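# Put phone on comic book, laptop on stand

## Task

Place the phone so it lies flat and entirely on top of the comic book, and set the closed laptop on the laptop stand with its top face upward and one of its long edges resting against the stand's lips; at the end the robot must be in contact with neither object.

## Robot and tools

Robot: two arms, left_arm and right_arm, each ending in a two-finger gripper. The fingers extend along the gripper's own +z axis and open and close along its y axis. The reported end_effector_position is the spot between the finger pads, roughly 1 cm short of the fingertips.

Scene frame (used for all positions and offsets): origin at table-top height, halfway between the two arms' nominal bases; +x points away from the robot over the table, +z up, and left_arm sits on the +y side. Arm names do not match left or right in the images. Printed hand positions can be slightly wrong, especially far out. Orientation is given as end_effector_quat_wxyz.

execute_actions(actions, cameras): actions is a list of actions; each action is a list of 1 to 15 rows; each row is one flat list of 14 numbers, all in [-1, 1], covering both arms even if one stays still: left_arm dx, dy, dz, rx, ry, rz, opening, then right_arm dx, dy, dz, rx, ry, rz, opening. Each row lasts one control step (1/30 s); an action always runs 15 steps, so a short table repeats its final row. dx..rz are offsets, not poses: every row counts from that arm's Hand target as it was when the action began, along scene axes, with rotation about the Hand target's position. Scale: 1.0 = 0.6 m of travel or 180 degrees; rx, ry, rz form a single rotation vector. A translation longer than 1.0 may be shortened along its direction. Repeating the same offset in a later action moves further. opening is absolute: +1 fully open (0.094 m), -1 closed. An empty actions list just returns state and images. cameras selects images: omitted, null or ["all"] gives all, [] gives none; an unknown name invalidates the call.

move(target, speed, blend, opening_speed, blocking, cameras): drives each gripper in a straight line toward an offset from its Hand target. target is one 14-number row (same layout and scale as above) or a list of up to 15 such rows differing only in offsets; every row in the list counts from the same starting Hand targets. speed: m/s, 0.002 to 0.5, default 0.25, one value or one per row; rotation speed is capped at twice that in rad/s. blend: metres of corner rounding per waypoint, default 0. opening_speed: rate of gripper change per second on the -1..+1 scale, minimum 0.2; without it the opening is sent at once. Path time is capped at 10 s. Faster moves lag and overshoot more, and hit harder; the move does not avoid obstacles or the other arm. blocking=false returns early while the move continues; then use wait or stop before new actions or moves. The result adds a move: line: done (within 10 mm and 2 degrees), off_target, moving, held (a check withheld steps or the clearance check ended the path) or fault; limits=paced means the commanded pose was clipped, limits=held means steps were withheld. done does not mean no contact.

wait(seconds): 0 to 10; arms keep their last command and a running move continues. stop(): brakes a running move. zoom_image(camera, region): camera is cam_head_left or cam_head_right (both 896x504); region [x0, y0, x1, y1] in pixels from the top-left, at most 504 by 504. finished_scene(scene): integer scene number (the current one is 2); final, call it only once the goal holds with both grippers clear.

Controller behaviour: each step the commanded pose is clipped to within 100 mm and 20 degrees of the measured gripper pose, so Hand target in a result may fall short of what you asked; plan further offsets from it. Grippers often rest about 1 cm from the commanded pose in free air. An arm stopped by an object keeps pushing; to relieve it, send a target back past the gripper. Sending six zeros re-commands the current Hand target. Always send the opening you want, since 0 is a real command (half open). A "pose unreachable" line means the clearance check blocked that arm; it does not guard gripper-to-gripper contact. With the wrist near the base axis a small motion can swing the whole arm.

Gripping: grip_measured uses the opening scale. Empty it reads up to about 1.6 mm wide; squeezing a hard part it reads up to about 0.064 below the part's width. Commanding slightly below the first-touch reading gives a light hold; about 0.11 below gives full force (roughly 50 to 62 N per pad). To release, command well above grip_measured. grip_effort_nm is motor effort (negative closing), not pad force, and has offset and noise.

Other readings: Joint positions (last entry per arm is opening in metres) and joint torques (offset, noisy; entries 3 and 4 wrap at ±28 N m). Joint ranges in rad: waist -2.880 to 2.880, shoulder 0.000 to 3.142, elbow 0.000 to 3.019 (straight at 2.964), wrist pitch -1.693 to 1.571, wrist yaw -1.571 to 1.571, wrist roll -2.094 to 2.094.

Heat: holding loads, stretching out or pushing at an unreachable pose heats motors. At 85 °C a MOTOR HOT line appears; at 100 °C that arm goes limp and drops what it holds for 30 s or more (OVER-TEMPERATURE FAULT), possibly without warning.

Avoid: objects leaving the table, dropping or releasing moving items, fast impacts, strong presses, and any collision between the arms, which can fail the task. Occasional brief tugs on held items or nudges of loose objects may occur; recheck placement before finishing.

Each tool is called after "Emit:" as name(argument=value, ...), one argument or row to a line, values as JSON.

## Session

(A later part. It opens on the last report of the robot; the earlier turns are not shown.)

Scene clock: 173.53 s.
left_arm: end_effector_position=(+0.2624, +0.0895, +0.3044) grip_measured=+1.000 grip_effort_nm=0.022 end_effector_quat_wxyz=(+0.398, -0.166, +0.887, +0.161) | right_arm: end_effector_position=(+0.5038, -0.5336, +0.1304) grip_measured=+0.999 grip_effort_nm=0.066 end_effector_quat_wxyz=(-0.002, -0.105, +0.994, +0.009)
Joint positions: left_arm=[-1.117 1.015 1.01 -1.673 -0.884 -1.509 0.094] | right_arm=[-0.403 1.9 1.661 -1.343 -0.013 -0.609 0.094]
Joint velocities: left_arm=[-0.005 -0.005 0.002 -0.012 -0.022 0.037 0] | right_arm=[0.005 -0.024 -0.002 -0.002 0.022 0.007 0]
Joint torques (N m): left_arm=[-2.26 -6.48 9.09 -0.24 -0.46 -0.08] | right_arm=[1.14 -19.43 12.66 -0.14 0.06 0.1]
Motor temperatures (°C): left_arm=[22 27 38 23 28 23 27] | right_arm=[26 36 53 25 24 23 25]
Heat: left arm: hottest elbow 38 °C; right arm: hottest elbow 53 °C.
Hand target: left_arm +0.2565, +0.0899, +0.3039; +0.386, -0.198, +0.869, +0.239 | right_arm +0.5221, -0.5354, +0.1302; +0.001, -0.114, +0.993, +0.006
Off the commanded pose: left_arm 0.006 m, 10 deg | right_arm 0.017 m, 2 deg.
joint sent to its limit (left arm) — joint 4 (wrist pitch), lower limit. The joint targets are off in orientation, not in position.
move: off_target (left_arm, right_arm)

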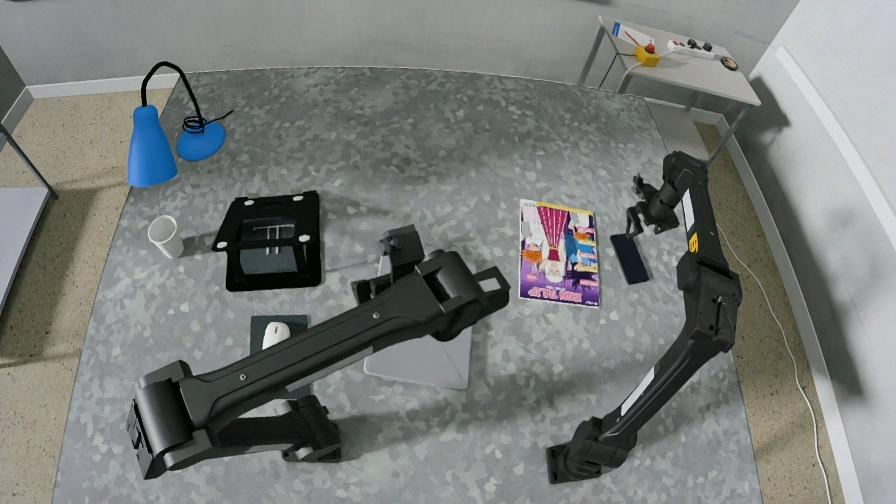

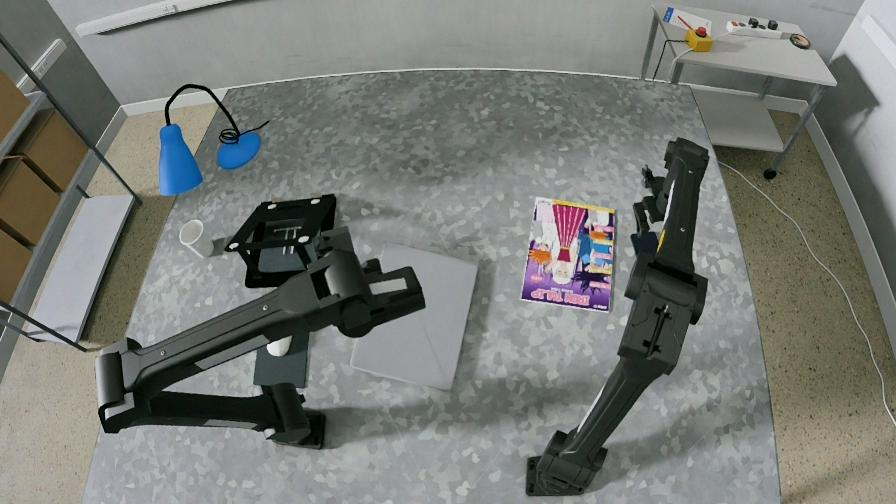

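Emit:
move(
  target=[0,0,0,0,0,0,1,0.04,-0.035,-0.117,0,0,0.02,1],
)

Emit:
zoom_image(
  camera="cam_head_left",
  region=[590, 200, 730, 312],
)

Emit:
zoom_image(
  camera="cam_head_right",
  region=[600, 200, 740, 312],
)

Scene clock: 183.47 s.
left_arm: end_effector_position=(+0.2624, +0.0895, +0.3044) grip_measured=+1.000 grip_effort_nm=0.022 end_effector_quat_wxyz=(+0.398, -0.166, +0.887, +0.161) | right_arm: end_effector_position=(+0.5277, -0.5439, +0.0557) grip_measured=+0.999 grip_effort_nm=0.066 end_effector_quat_wxyz=(-0.015, -0.146, +0.989, +0.016)
Joint positions: left_arm=[-1.117 1.015 1.01 -1.673 -0.884 -1.509 0.094] | right_arm=[-0.403 2.046 1.685 -1.251 -0.012 -0.691 0.094]
Joint velocities: left_arm=[-0.015 -0.005 0.002 -0.002 0.022 0.066 0] | right_arm=[0.005 -0.005 0.002 -0.002 0.051 0.007 0.001]
Joint torques (N m): left_arm=[-1.79 -7.36 9.13 -0.29 -0.45 -0.06] | right_arm=[-0.09 -23.12 11.66 0.31 0.05 0.11]
Motor temperatures (°C): left_arm=[22 27 38 23 28 23 27] | right_arm=[26 37 54 25 24 23 25]
Heat: left arm: hottest elbow 38 °C; right arm: hottest elbow 54 °C.
Hand target: left_arm +0.2565, +0.0899, +0.3039; +0.386, -0.198, +0.869, +0.239 | right_arm +0.5449, -0.5573, +0.0599; +0.001, -0.146, +0.989, +0.005
Off the commanded pose: left_arm 0.006 m, 10 deg | right_arm 0.023 m, 2 deg.
joint sent to its limit (left arm) — joint 4 (wrist pitch), lower limit. The joint targets are off in orientation, not in position.
move: off_target (left_arm, right_arm)

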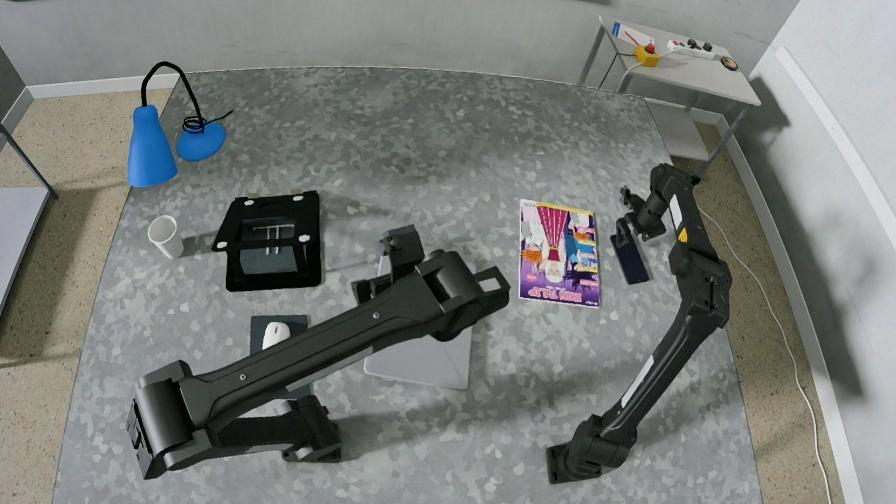

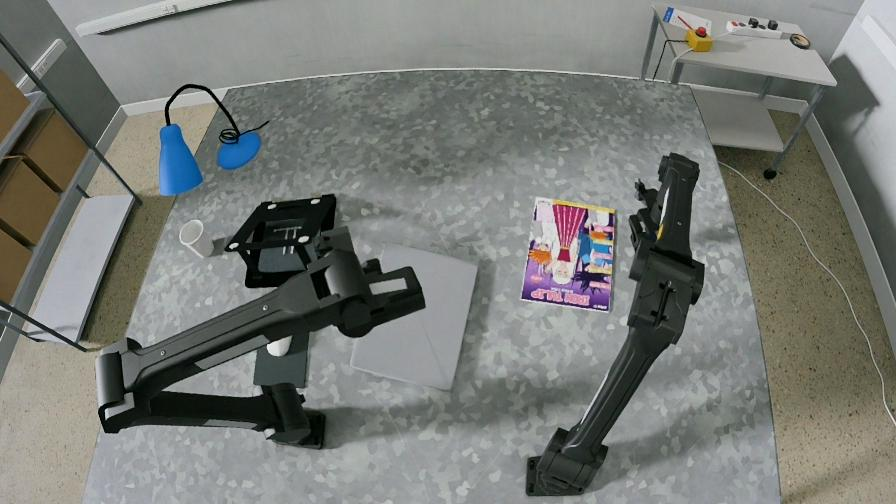

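Scaled by 3.600.

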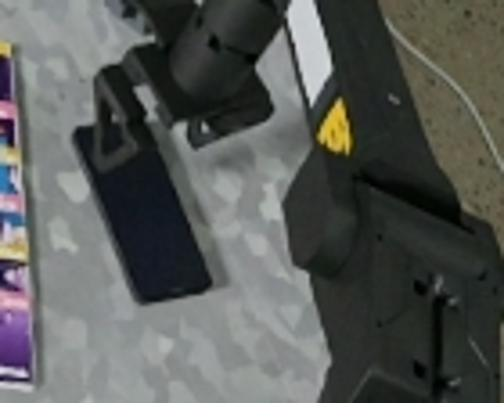

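Scaled by 3.600.

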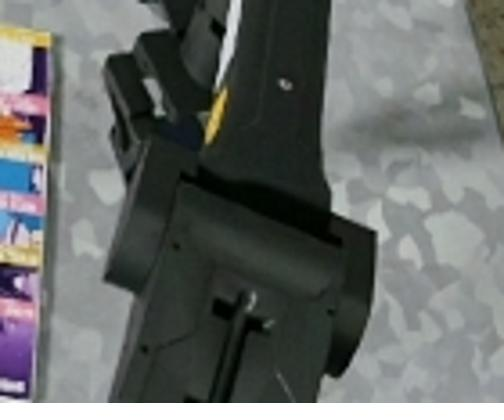

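Emit:
move(
  target=[0,0,0,0,0,0,1,-0.02,-0.033,-0.03,0,0,0.0,1],
)

Emit:
zoom_image(
  camera="cam_head_left",
  region=[590, 210, 690, 290],
)

Emit:
zoom_image(
  camera="cam_head_right",
  region=[600, 210, 700, 290],
)

Scene clock: 190.93 s.
left_arm: end_effector_position=(+0.2624, +0.0895, +0.3044) grip_measured=+1.000 grip_effort_nm=0.017 end_effector_quat_wxyz=(+0.398, -0.166, +0.887, +0.161) | right_arm: end_effector_position=(+0.5269, -0.5702, +0.0555) grip_measured=+0.999 grip_effort_nm=0.066 end_effector_quat_wxyz=(+0.003, -0.144, +0.990, +0.005)
Joint positions: left_arm=[-1.117 1.015 1.01 -1.673 -0.884 -1.509 0.094] | right_arm=[-0.444 2.046 1.685 -1.211 -0.011 -0.728 0.094]
Joint velocities: left_arm=[-0.015 -0.015 -0.002 0.007 -0.037 0.022 0] | right_arm=[-0.005 0.015 -0.017 0.007 0.007 0.007 0]
Joint torques (N m): left_arm=[-2.26 -6.36 9.02 -0.1 -0.45 -0.16] | right_arm=[0.15 -21.77 9.58 0.49 0.03 0.07]
Motor temperatures (°C): left_arm=[22 27 38 23 28 23 27] | right_arm=[26 37 53 25 24 23 25]
Heat: left arm: hottest elbow 38 °C; right arm: hottest elbow 53 °C.
Hand target: left_arm +0.2565, +0.0899, +0.3039; +0.386, -0.198, +0.869, +0.239 | right_arm +0.5325, -0.5771, +0.0423; +0.001, -0.146, +0.989, +0.005
Off the commanded pose: left_arm 0.006 m, 10 deg | right_arm 0.016 m, 0 deg.
joint sent to its limit (left arm) — joint 4 (wrist pitch), lower limit. The joint targets are off in orientation, not in position.
move: off_target (left_arm, right_arm)

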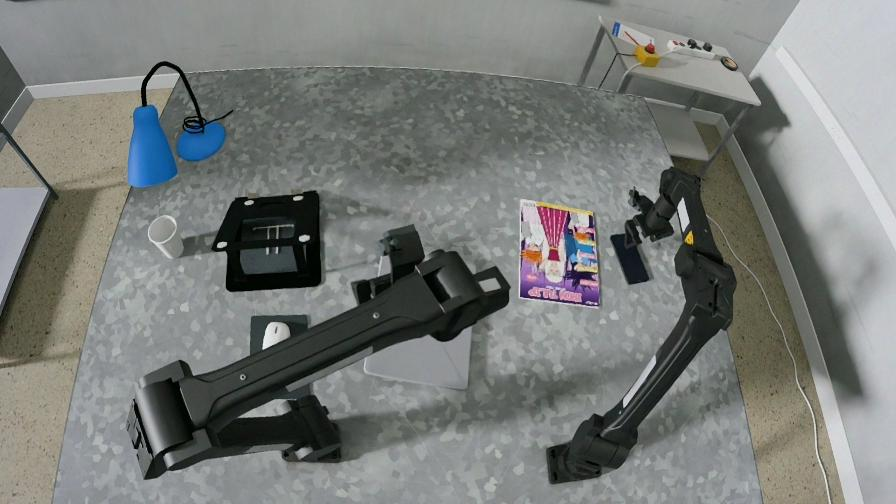

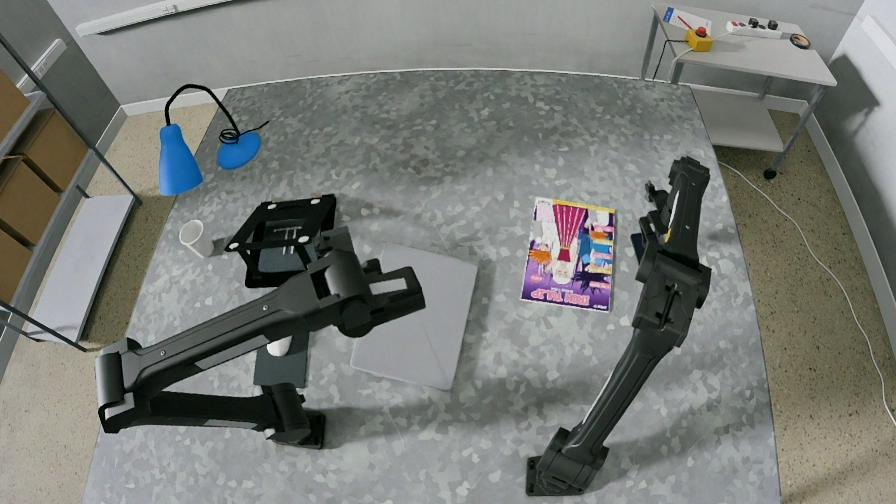

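Scaled by 5.040.

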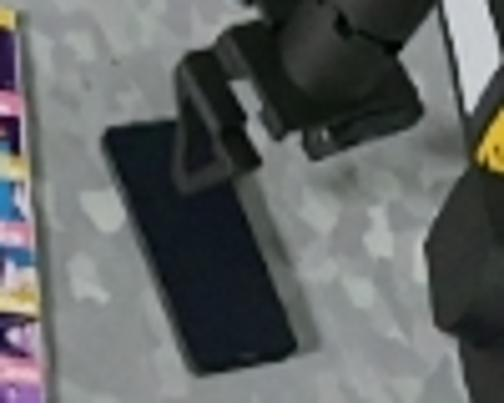

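Scaled by 5.040.

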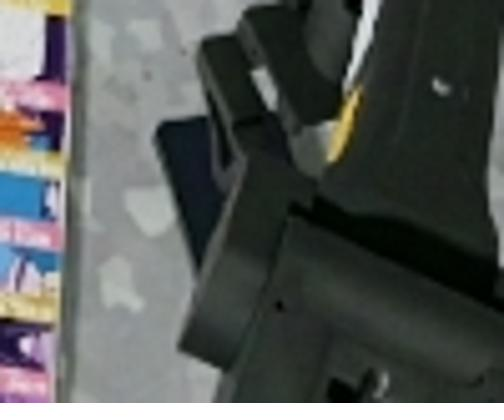

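Emit:
move(
  target=[0,0,0,0,0,0,1,0,0.005,-0.04,0,0,0.0,1],
)

Emit:
zoom_image(
  camera="cam_head_left",
  region=[590, 210, 690, 290],
)

Emit:
zoom_image(
  camera="cam_head_right",
  region=[600, 210, 700, 290],
)

Scene clock: 197.50 s.
left_arm: end_effector_position=(+0.2624, +0.0895, +0.3044) grip_measured=+1.000 grip_effort_nm=0.017 end_effector_quat_wxyz=(+0.398, -0.166, +0.887, +0.161) | right_arm: end_effector_position=(+0.5375, -0.5752, +0.0489) grip_measured=+0.999 grip_effort_nm=0.071 end_effector_quat_wxyz=(+0.019, -0.145, +0.989, -0.006)
Joint positions: left_arm=[-1.117 1.015 1.01 -1.673 -0.884 -1.509 0.094] | right_arm=[-0.444 2.058 1.685 -1.16 -0.011 -0.729 0.094]
Joint velocities: left_arm=[-0.015 -0.015 0.002 -0.007 -0.051 -0.037 0] | right_arm=[0.005 -0.005 -0.007 0.002 -0.037 0.007 -0.001]
Joint torques (N m): left_arm=[-1.85 -6.65 9.24 -0.27 -0.49 -0.12] | right_arm=[0.38 -21.42 7.02 0.5 0.03 0.11]
Motor temperatures (°C): left_arm=[22 27 38 23 28 23 27] | right_arm=[26 38 51 25 24 23 25]
Heat: left arm: hottest elbow 38 °C; right arm: hottest elbow 51 °C.
Hand target: left_arm +0.2565, +0.0899, +0.3039; +0.386, -0.198, +0.869, +0.239 | right_arm +0.5321, -0.5742, +0.0184; +0.001, -0.146, +0.989, +0.005
Off the commanded pose: left_arm 0.006 m, 10 deg | right_arm 0.031 m, 2 deg.
joint sent to its limit (left arm) — joint 4 (wrist pitch), lower limit. The joint targets are off in orientation, not in position.
move: off_target (left_arm, right_arm)

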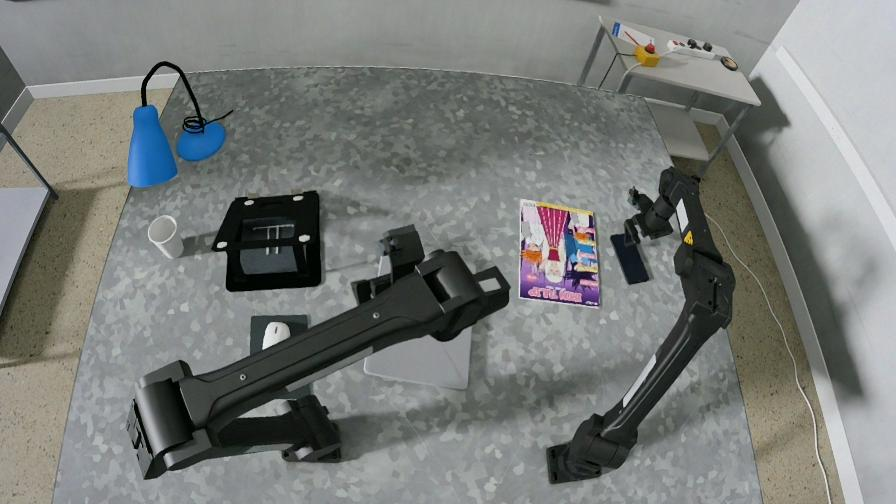

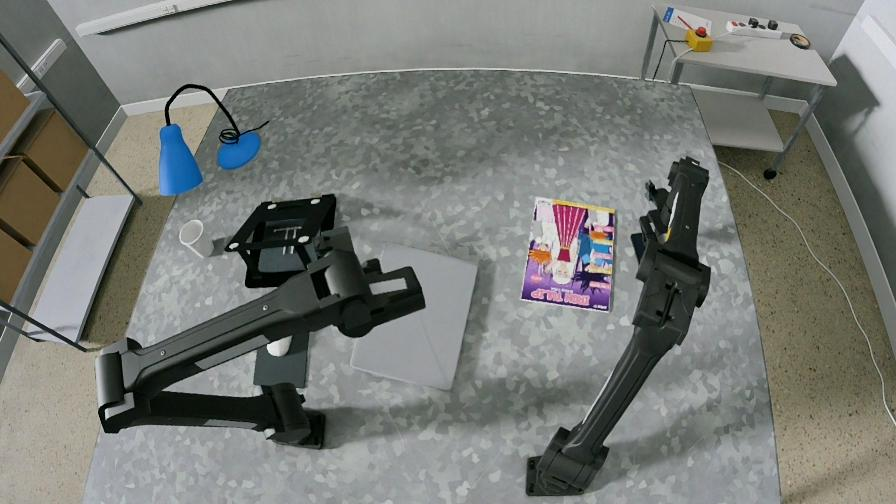

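Scaled by 5.040.

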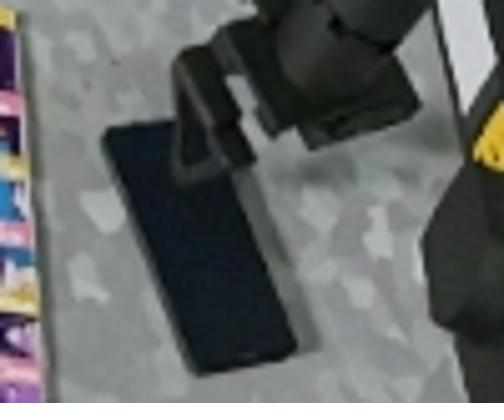

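Scaled by 5.040.

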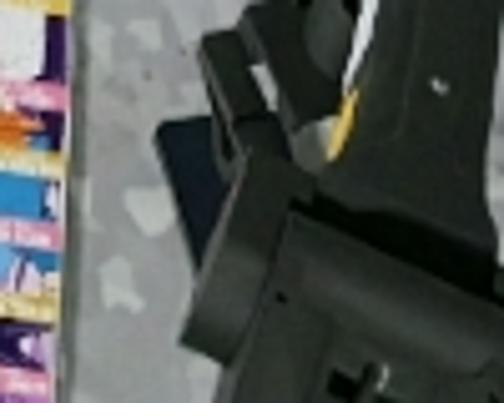

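Emit:
move(
  target=[0,0,0,0,0,0,1,-0.005,0.005,-0.025,0,0,0.0,1],
)

Emit:
zoom_image(
  camera="cam_head_left",
  region=[590, 210, 690, 290],
)

Scene clock: 202.57 s.
left_arm: end_effector_position=(+0.2624, +0.0895, +0.3044) grip_measured=+1.000 grip_effort_nm=0.022 end_effector_quat_wxyz=(+0.398, -0.166, +0.887, +0.161) | right_arm: end_effector_position=(+0.5346, -0.5738, +0.0333) grip_measured=+0.999 grip_effort_nm=0.066 end_effector_quat_wxyz=(+0.019, -0.145, +0.989, -0.006)
Joint positions: left_arm=[-1.117 1.015 1.01 -1.673 -0.884 -1.509 0.094] | right_arm=[-0.444 2.066 1.655 -1.121 -0.011 -0.729 0.094]
Joint velocities: left_arm=[-0.015 -0.005 0.002 0.002 -0.007 -0.007 0] | right_arm=[-0.005 -0.015 0.007 0.002 0.022 -0.022 0.001]
Joint torques (N m): left_arm=[-2.61 -6.48 9.24 -0.25 -0.45 -0.08] | right_arm=[0.56 -21.3 7.06 0.62 0.03 0.14]
Motor temperatures (°C): left_arm=[22 27 38 23 28 23 27] | right_arm=[26 38 50 25 24 23 25]
Heat: left arm: hottest elbow 38 °C; right arm: hottest elbow 50 °C.
Hand target: left_arm +0.2565, +0.0899, +0.3039; +0.386, -0.198, +0.869, +0.239 | right_arm +0.5288, -0.5713, +0.0032; +0.001, -0.146, +0.989, +0.005
Off the commanded pose: left_arm 0.006 m, 10 deg | right_arm 0.031 m, 2 deg.
joint sent to its limit (left arm) — joint 4 (wrist pitch), lower limit. The joint targets are off in orientation, not in position.
move: off_target (left_arm, right_arm)

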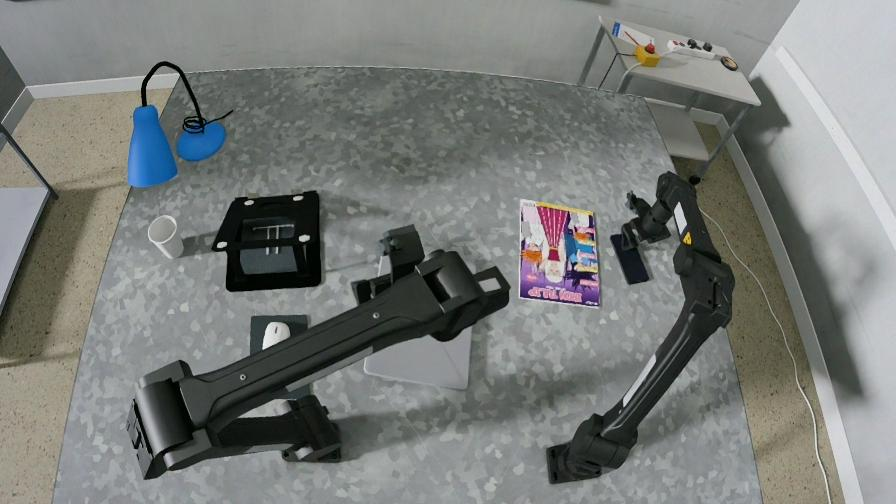

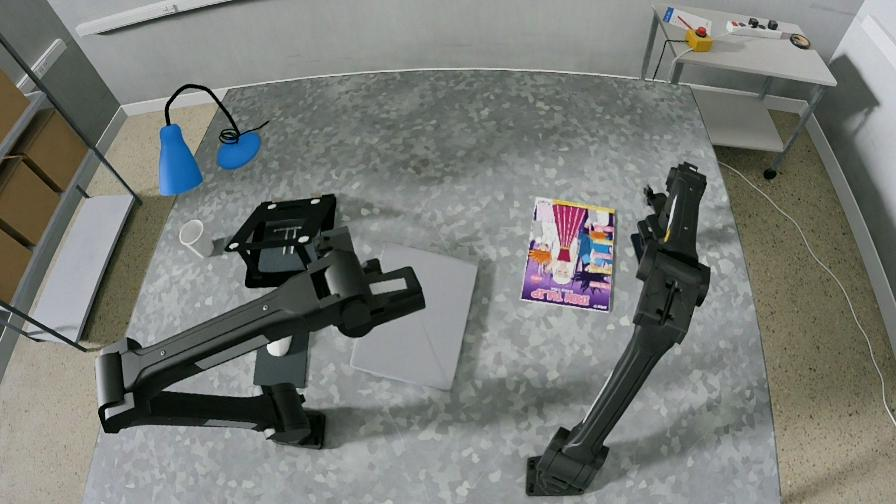

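Scaled by 5.040.

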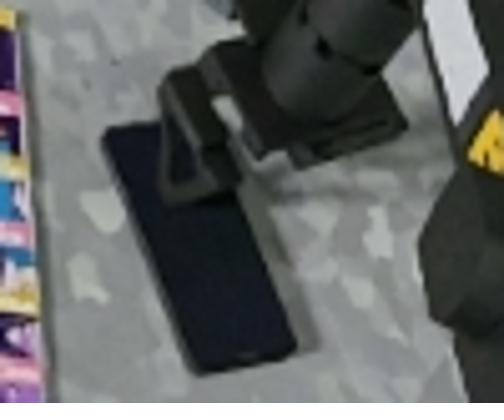

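Emit:
zoom_image(
  camera="cam_head_right",
  region=[600, 210, 700, 290],
)

Scaled by 5.040.

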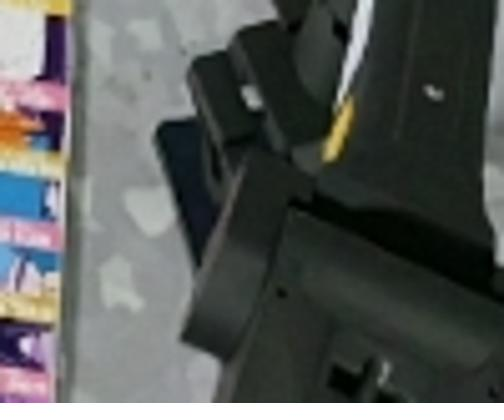

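Emit:
move(
  target=[0,0,0,0,0,0,1,-0.005,0.035,0.02,0,0,0.0,1],
)

Emit:
zoom_image(
  camera="cam_head_left",
  region=[590, 210, 690, 290],
)

Emit:
zoom_image(
  camera="cam_head_right",
  region=[600, 210, 700, 290],
)

Scene clock: 210.23 s.
left_arm: end_effector_position=(+0.2624, +0.0895, +0.3044) grip_measured=+1.000 grip_effort_nm=0.017 end_effector_quat_wxyz=(+0.398, -0.166, +0.887, +0.161) | right_arm: end_effector_position=(+0.5291, -0.5588, +0.0235) grip_measured=+0.999 grip_effort_nm=0.061 end_effector_quat_wxyz=(+0.008, -0.144, +0.989, +0.001)
Joint positions: left_arm=[-1.117 1.015 1.01 -1.673 -0.884 -1.509 0.094] | right_arm=[-0.425 2.066 1.627 -1.121 -0.01 -0.709 0.094]
Joint velocities: left_arm=[-0.005 0.005 0.002 -0.017 0.007 -0.051 0] | right_arm=[0.005 -0.015 -0.002 -0.002 -0.007 -0.022 0.001]
Joint torques (N m): left_arm=[-2.96 -6.36 9.32 -0.34 -0.43 -0.12] | right_arm=[1.32 -23.71 6.63 0.32 0.01 0.28]
Motor temperatures (°C): left_arm=[22 27 38 23 28 23 27] | right_arm=[26 39 50 25 24 23 25]
Heat: left arm: hottest elbow 38 °C; right arm: hottest elbow 50 °C.
Hand target: left_arm +0.2565, +0.0899, +0.3039; +0.386, -0.198, +0.869, +0.239 | right_arm +0.5263, -0.5503, +0.0152; +0.001, -0.146, +0.989, +0.005
Off the commanded pose: left_arm 0.006 m, 10 deg | right_arm 0.012 m, 1 deg.
joint sent to its limit (left arm) — joint 4 (wrist pitch), lower limit. The joint targets are off in orientation, not in position.
move: off_target (left_arm, right_arm)

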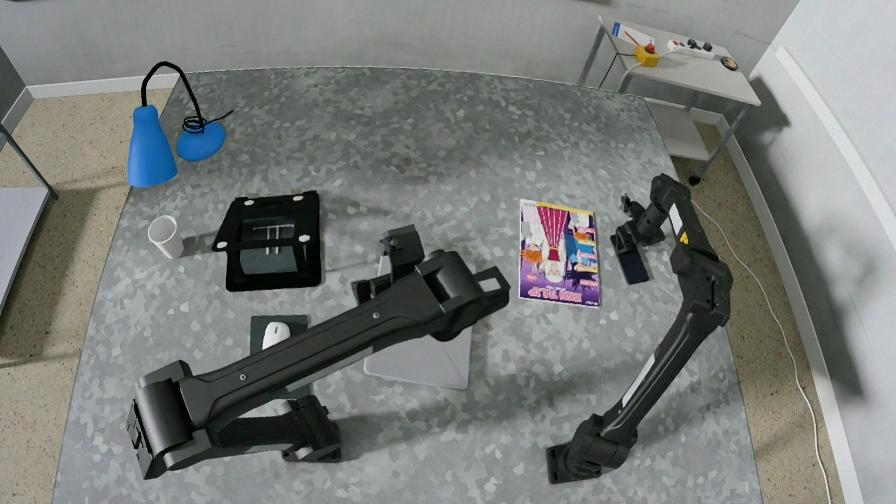

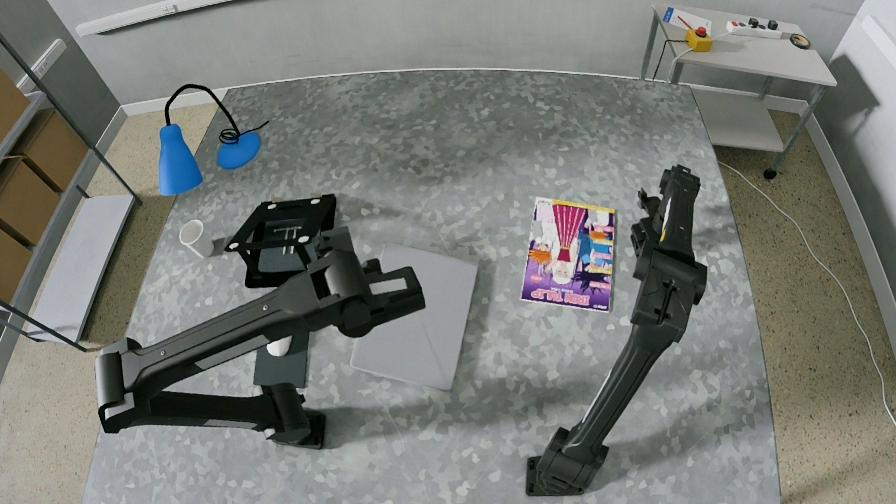

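Scaled by 5.040.

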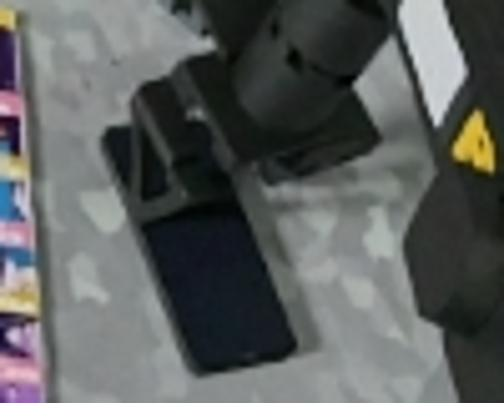

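Scaled by 5.040.

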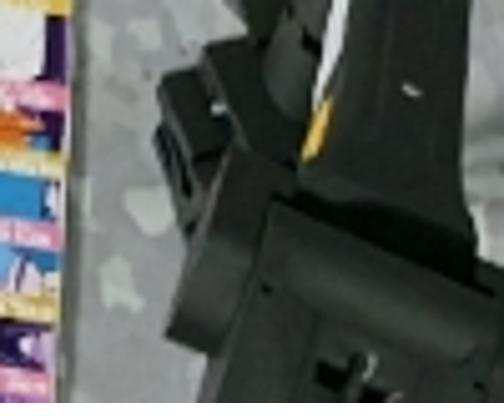

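Emit:
move(
  target=[0,0,0,0,0,0,1,0.0,0.022,0.0,0,0,0.0,1],
)

Emit:
zoom_image(
  camera="cam_head_left",
  region=[600, 220, 670, 276],
)

Emit:
zoom_image(
  camera="cam_head_right",
  region=[620, 220, 690, 276],
)

Scene clock: 231.03 s.
left_arm: end_effector_position=(+0.2624, +0.0895, +0.3044) grip_measured=+1.000 grip_effort_nm=0.022 end_effector_quat_wxyz=(+0.398, -0.166, +0.887, +0.161) | right_arm: end_effector_position=(+0.5262, -0.5440, +0.0170) grip_measured=+0.999 grip_effort_nm=0.061 end_effector_quat_wxyz=(-0.001, -0.144, +0.990, +0.005)
Joint positions: left_arm=[-1.117 1.015 1.01 -1.673 -0.884 -1.509 0.094] | right_arm=[-0.403 2.063 1.604 -1.118 -0.008 -0.688 0.094]
Joint velocities: left_arm=[-0.005 0.005 -0.002 0.002 -0.066 -0.066 0] | right_arm=[0.005 -0.005 -0.012 0.012 -0.007 0.007 0.001]
Joint torques (N m): left_arm=[-2.55 -6.89 9.09 -0.12 -0.48 -0.07] | right_arm=[1.32 -24.64 6.76 0.49 -0.1 0.22]
Motor temperatures (°C): left_arm=[22 27 38 23 28 23 27] | right_arm=[26 41 48 25 24 23 25]
Heat: left arm: hottest elbow 38 °C; right arm: hottest elbow 48 °C.
Hand target: left_arm +0.2565, +0.0899, +0.3039; +0.386, -0.198, +0.869, +0.239 | right_arm +0.5263, -0.5370, +0.0150; +0.000, -0.146, +0.989, +0.006
Off the commanded pose: left_arm 0.006 m, 10 deg | right_arm 0.007 m, 0 deg.
joint sent to its limit (left arm) — joint 4 (wrist pitch), lower limit. The joint targets are off in orientation, not in position.
move: off_target (left_arm)

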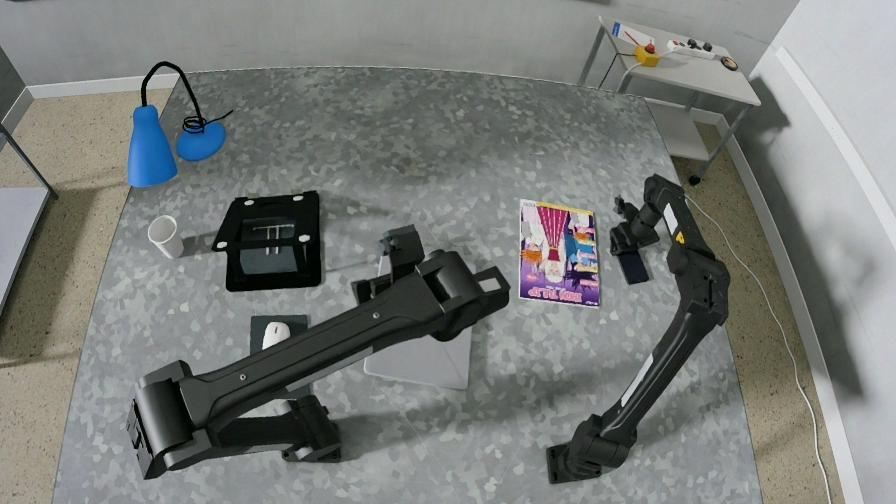

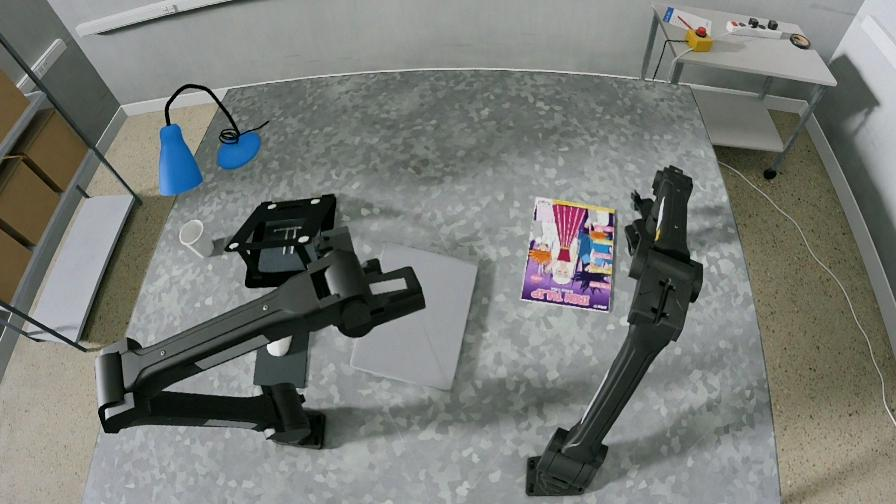

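Scaled by 7.200.

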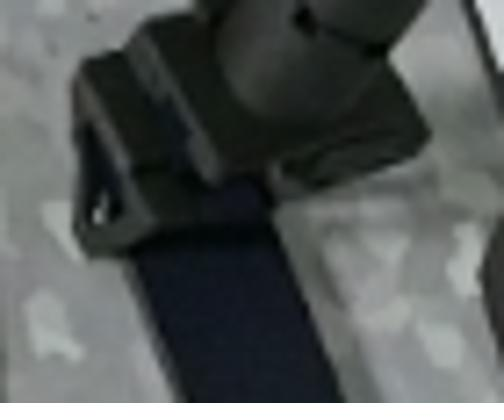

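Scaled by 7.200.

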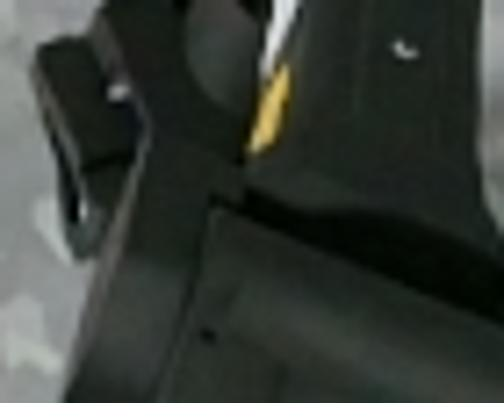

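Emit:
move(
  target=[0,0,0,0,0,0,1,0.0,-0.008,-0.01,0,0,0.0,1],
  cameras=[],
)

Emit:
move(
  target=[0,0,0,0,0,0,1,0.0,0,0,0,0,0.0,0.5],
  opening_speed=0.3,
)

Emit:
zoom_image(
  camera="cam_head_left",
  region=[600, 220, 670, 276],
)

Scene clock: 235.73 s.
left_arm: end_effector_position=(+0.2624, +0.0895, +0.3044) grip_measured=+1.000 grip_effort_nm=0.022 end_effector_quat_wxyz=(+0.398, -0.166, +0.887, +0.161) | right_arm: end_effector_position=(+0.5282, -0.5448, +0.0170) grip_measured=+0.999 grip_effort_nm=0.061 end_effector_quat_wxyz=(+0.003, -0.144, +0.990, +0.003)
Joint positions: left_arm=[-1.117 1.015 1.01 -1.673 -0.884 -1.509 0.094] | right_arm=[-0.403 2.063 1.604 -1.109 -0.008 -0.688 0.094]
Joint velocities: left_arm=[-0.024 -0.005 0.002 -0.012 -0.037 -0.037 0] | right_arm=[-0.015 0.005 0.007 0.017 -0.066 -0.066 -0.001]
Joint torques (N m): left_arm=[-2.37 -7 9.07 -0.23 -0.43 -0.08] | right_arm=[0.73 -23.94 6.9 0.5 -0.09 0.15]
Motor temperatures (°C): left_arm=[22 27 38 23 28 23 27] | right_arm=[26 41 48 25 24 23 25]
Heat: left arm: hottest elbow 38 °C; right arm: hottest elbow 48 °C.
Hand target: left_arm +0.2565, +0.0899, +0.3039; +0.386, -0.198, +0.869, +0.239 | right_arm +0.5261, -0.5419, +0.0091; +0.000, -0.146, +0.989, +0.005
Off the commanded pose: left_arm 0.006 m, 10 deg | right_arm 0.009 m, 0 deg.
joint sent to its limit (left arm) — joint 4 (wrist pitch), lower limit. The joint targets are off in orientation, not in position.
move: off_target (left_arm)
No camera images: "cameras" was empty.

Scene clock: 237.80 s.
left_arm: end_effector_position=(+0.2624, +0.0895, +0.3044) grip_measured=+1.000 grip_effort_nm=0.022 end_effector_quat_wxyz=(+0.398, -0.166, +0.887, +0.161) | right_arm: end_effector_position=(+0.5289, -0.5451, +0.0170) grip_measured=+0.509 grip_effort_nm=-0.984 end_effector_quat_wxyz=(+0.004, -0.144, +0.990, +0.002)
Joint positions: left_arm=[-1.117 1.015 1.01 -1.673 -0.884 -1.509 0.094] | right_arm=[-0.403 2.063 1.604 -1.106 -0.008 -0.688 0.071]
Joint velocities: left_arm=[0.005 -0.005 0.012 -0.007 0.037 -0.007 0] | right_arm=[0.005 -0.015 -0.002 0.007 0.007 0.007 -0.003]
Joint torques (N m): left_arm=[-2.73 -6.65 9.2 -0.38 -0.49 -0.09] | right_arm=[0.67 -23.77 6.91 0.42 -0.09 0.16]
Motor temperatures (°C): left_arm=[22 27 38 23 28 23 27] | right_arm=[26 41 48 25 24 23 25]
Heat: left arm: hottest elbow 38 °C; right arm: hottest elbow 48 °C.
Hand target: left_arm +0.2565, +0.0899, +0.3039; +0.386, -0.198, +0.869, +0.239 | right_arm +0.5262, -0.5419, +0.0091; +0.001, -0.146, +0.989, +0.005
Off the commanded pose: left_arm 0.006 m, 10 deg | right_arm 0.009 m, 1 deg.
joint sent to its limit (left arm) — joint 4 (wrist pitch), lower limit. The joint targets are off in orientation, not in position.
move: off_target (left_arm)

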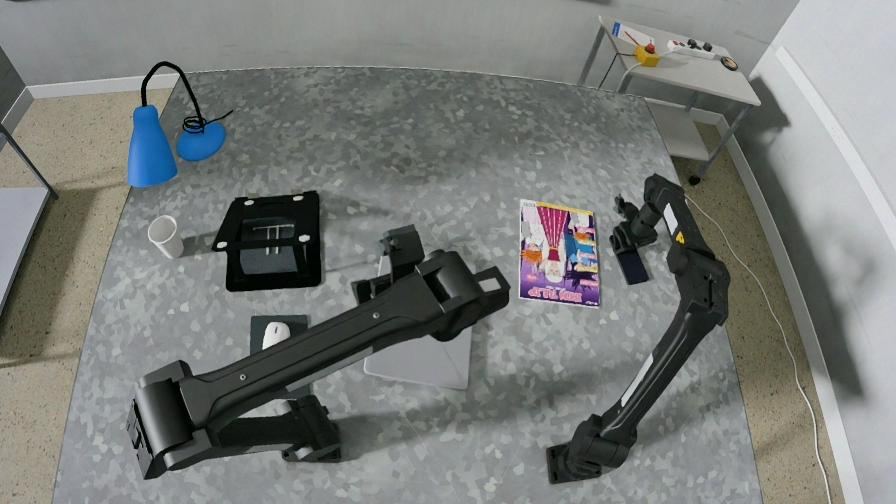

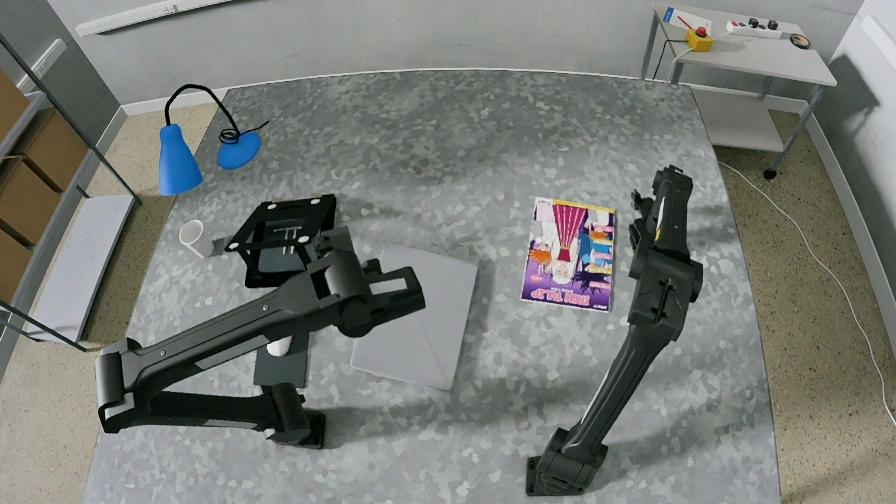

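Scaled by 7.200.

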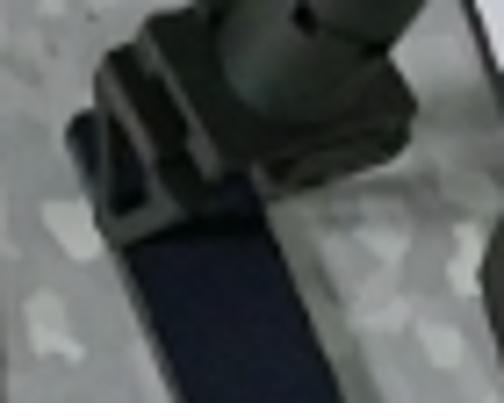

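Emit:
move(
  target=[0,0,0,0,0,0,1,0.0,0,0,0,0,0.0,0.4],
  opening_speed=0.3,
  cameras=[],
)

Scene clock: 241.23 s.
left_arm: end_effector_position=(+0.2624, +0.0895, +0.3044) grip_measured=+1.000 grip_effort_nm=0.022 end_effector_quat_wxyz=(+0.398, -0.166, +0.887, +0.161) | right_arm: end_effector_position=(+0.5289, -0.5451, +0.0170) grip_measured=+0.505 grip_effort_nm=-1.043 end_effector_quat_wxyz=(+0.004, -0.144, +0.990, +0.002)
Joint positions: left_arm=[-1.117 1.015 1.01 -1.673 -0.884 -1.509 0.094] | right_arm=[-0.403 2.063 1.604 -1.106 -0.008 -0.688 0.071]
Joint velocities: left_arm=[0.005 0.015 -0.012 0.017 -0.051 -0.022 0] | right_arm=[-0.005 -0.015 0.007 0.017 0.007 -0.007 0.002]
Joint torques (N m): left_arm=[-2.67 -6.71 8.95 -0.2 -0.43 -0.15] | right_arm=[0.73 -23.82 6.89 0.44 -0.09 0.15]
Motor temperatures (°C): left_arm=[22 27 38 23 28 23 27] | right_arm=[26 41 47 25 24 23 25]
Heat: left arm: hottest elbow 38 °C; right arm: hottest elbow 47 °C.
Hand target: left_arm +0.2565, +0.0899, +0.3039; +0.386, -0.198, +0.869, +0.239 | right_arm +0.5262, -0.5419, +0.0091; +0.001, -0.146, +0.989, +0.005
Off the commanded pose: left_arm 0.006 m, 10 deg | right_arm 0.009 m, 1 deg.
joint sent to its limit (left arm) — joint 4 (wrist pitch), lower limit. The joint targets are off in orientation, not in position.
move: off_target (left_arm)
No camera images: "cameras" was empty.

Emit:
move(
  target=[
    [0,0,0,0,0,0,1,0.0,0,0.15,0,0,0.0,0.4],
    [0,0,0,0,0,0,1,0.0,0.4,0.15,0,0,0.0,0.4],
  ],
  speed=0.15,
  blend=0.03,
)

Emit:
zoom_image(
  camera="cam_head_left",
  region=[500, 180, 640, 320],
)

Emit:
zoom_image(
  camera="cam_head_right",
  region=[510, 180, 650, 320],
)

Scene clock: 251.10 s.
left_arm: end_effector_position=(+0.2624, +0.0895, +0.3044) grip_measured=+1.000 grip_effort_nm=0.017 end_effector_quat_wxyz=(+0.398, -0.166, +0.887, +0.161) | right_arm: end_effector_position=(+0.5293, -0.3013, +0.0824) grip_measured=+0.505 grip_effort_nm=-1.038 end_effector_quat_wxyz=(-0.018, -0.148, +0.989, +0.010)
Joint positions: left_arm=[-1.117 1.015 1.01 -1.673 -0.884 -1.509 0.094] | right_arm=[0.01 1.907 1.539 -1.24 -0.014 -0.283 0.071]
Joint velocities: left_arm=[0.005 0.005 -0.002 -0.007 0.007 -0.022 0] | right_arm=[-0.005 -0.005 0.002 -0.002 0.051 0.022 -0.001]
Joint torques (N m): left_arm=[-1.85 -6.65 9.11 -0.2 -0.46 -0.11] | right_arm=[0.79 -24.94 7.51 0.35 0.05 0.17]
Motor temperatures (°C): left_arm=[22 27 38 23 28 23 27] | right_arm=[26 42 47 25 24 23 26]
Heat: left arm: hottest elbow 38 °C; right arm: hottest elbow 47 °C.
Hand target: left_arm +0.2565, +0.0899, +0.3039; +0.386, -0.198, +0.869, +0.239 | right_arm +0.5297, -0.3000, +0.0967; -0.002, -0.146, +0.989, +0.007
Off the commanded pose: left_arm 0.006 m, 10 deg | right_arm 0.017 m, 2 deg.
joint sent to its limit (left arm) — joint 4 (wrist pitch), lower limit. The joint targets are off in orientation, not in position.
move: off_target (left_arm, right_arm)

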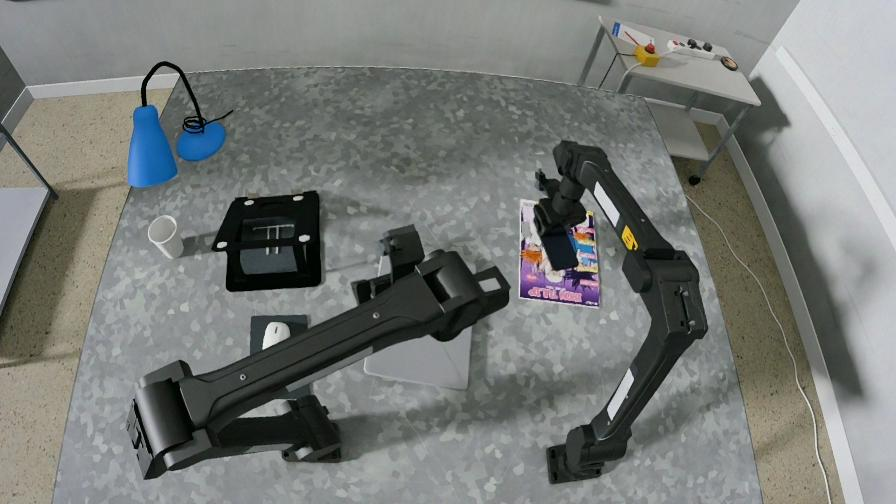

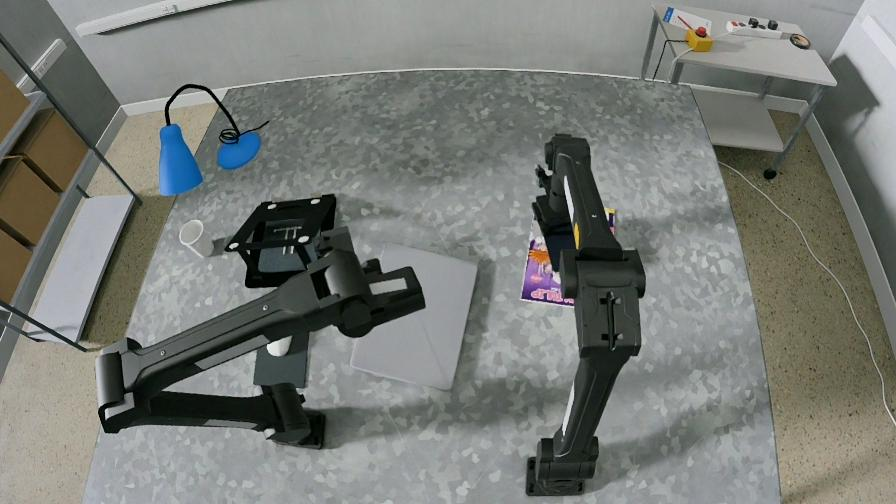

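Scaled by 3.600.

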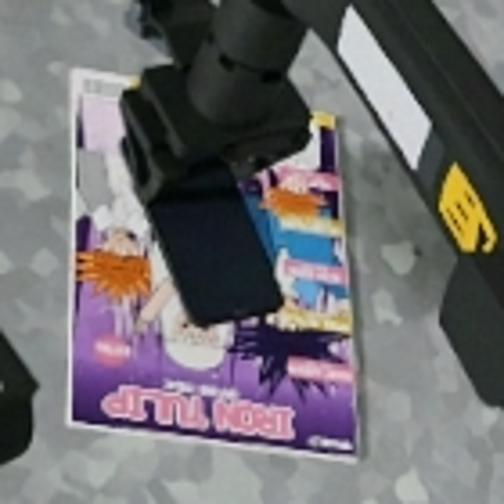

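Scaled by 3.600.

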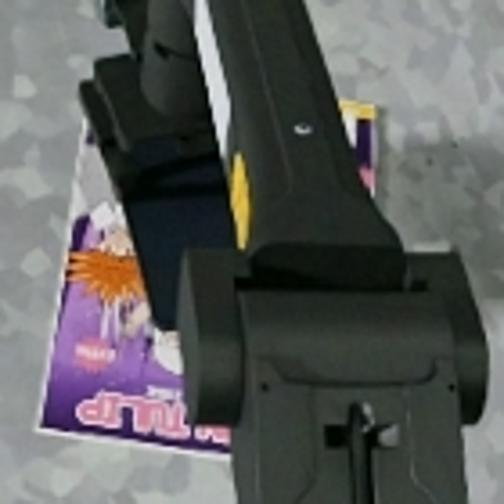

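Emit:
move(
  target=[
    [0,0,0,0,0,0,1,0.0,-0.02,-0.1,0,0,0.0,0.4],
    [0,0,0,0,0,0,1,0.0,-0.02,-0.14,0,0,0.0,0.4],
  ],
  speed=[0.12,0.05],
)

Emit:
zoom_image(
  camera="cam_head_left",
  region=[500, 180, 640, 320],
)

Scene clock: 257.37 s.
left_arm: end_effector_position=(+0.2624, +0.0895, +0.3044) grip_measured=+1.000 grip_effort_nm=0.022 end_effector_quat_wxyz=(+0.398, -0.166, +0.887, +0.161) | right_arm: end_effector_position=(+0.5315, -0.3064, +0.0284) grip_measured=+0.505 grip_effort_nm=-1.043 end_effector_quat_wxyz=(+0.009, -0.148, +0.989, +0.006)
Joint positions: left_arm=[-1.117 1.015 1.01 -1.673 -0.884 -1.509 0.094] | right_arm=[0 1.94 1.435 -1.049 -0.014 -0.29 0.071]
Joint velocities: left_arm=[0.005 -0.015 0.002 -0.007 0.037 -0.007 0] | right_arm=[-0.024 -0.005 0.007 -0.007 0.095 -0.051 0]
Joint torques (N m): left_arm=[-3.02 -6.53 9.09 -0.12 -0.45 -0.16] | right_arm=[-0.21 -20.07 6.8 0.49 0.05 0.09]
Motor temperatures (°C): left_arm=[22 27 38 23 28 23 27] | right_arm=[26 42 47 25 24 23 26]
Heat: left arm: hottest elbow 38 °C; right arm: hottest elbow 47 °C.
Hand target: left_arm +0.2565, +0.0899, +0.3039; +0.386, -0.198, +0.869, +0.239 | right_arm +0.5287, -0.3132, +0.0128; -0.002, -0.146, +0.989, +0.007
Off the commanded pose: left_arm 0.006 m, 10 deg | right_arm 0.017 m, 1 deg.
joint sent to its limit (left arm) — joint 4 (wrist pitch), lower limit. The joint targets are off in orientation, not in position.
move: off_target (left_arm, right_arm)

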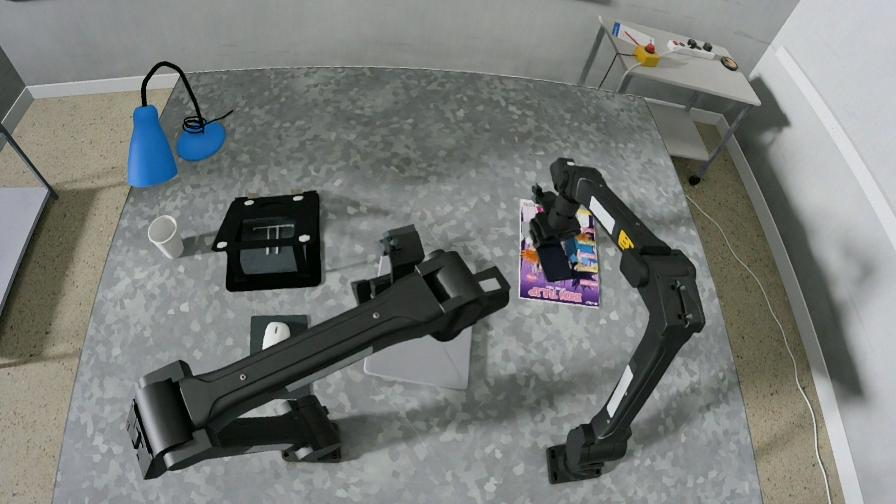

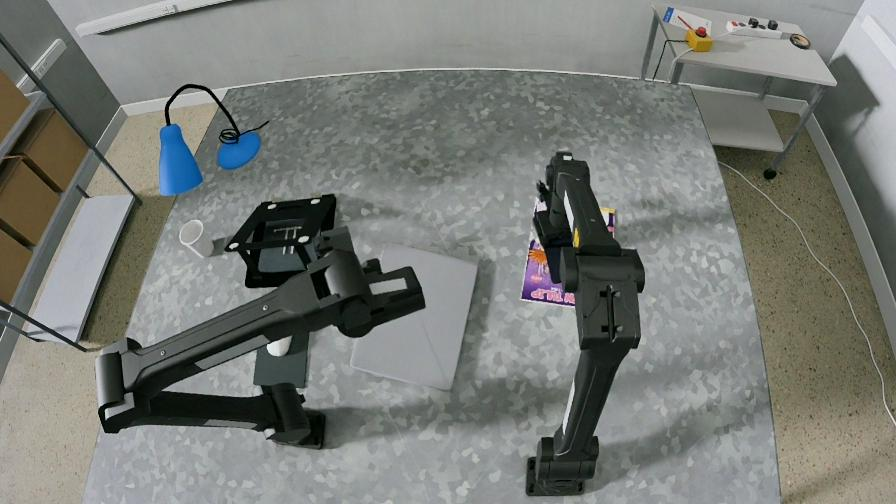

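Scaled by 3.600.

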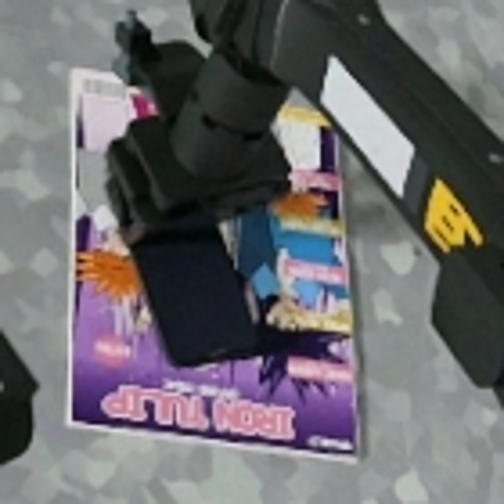

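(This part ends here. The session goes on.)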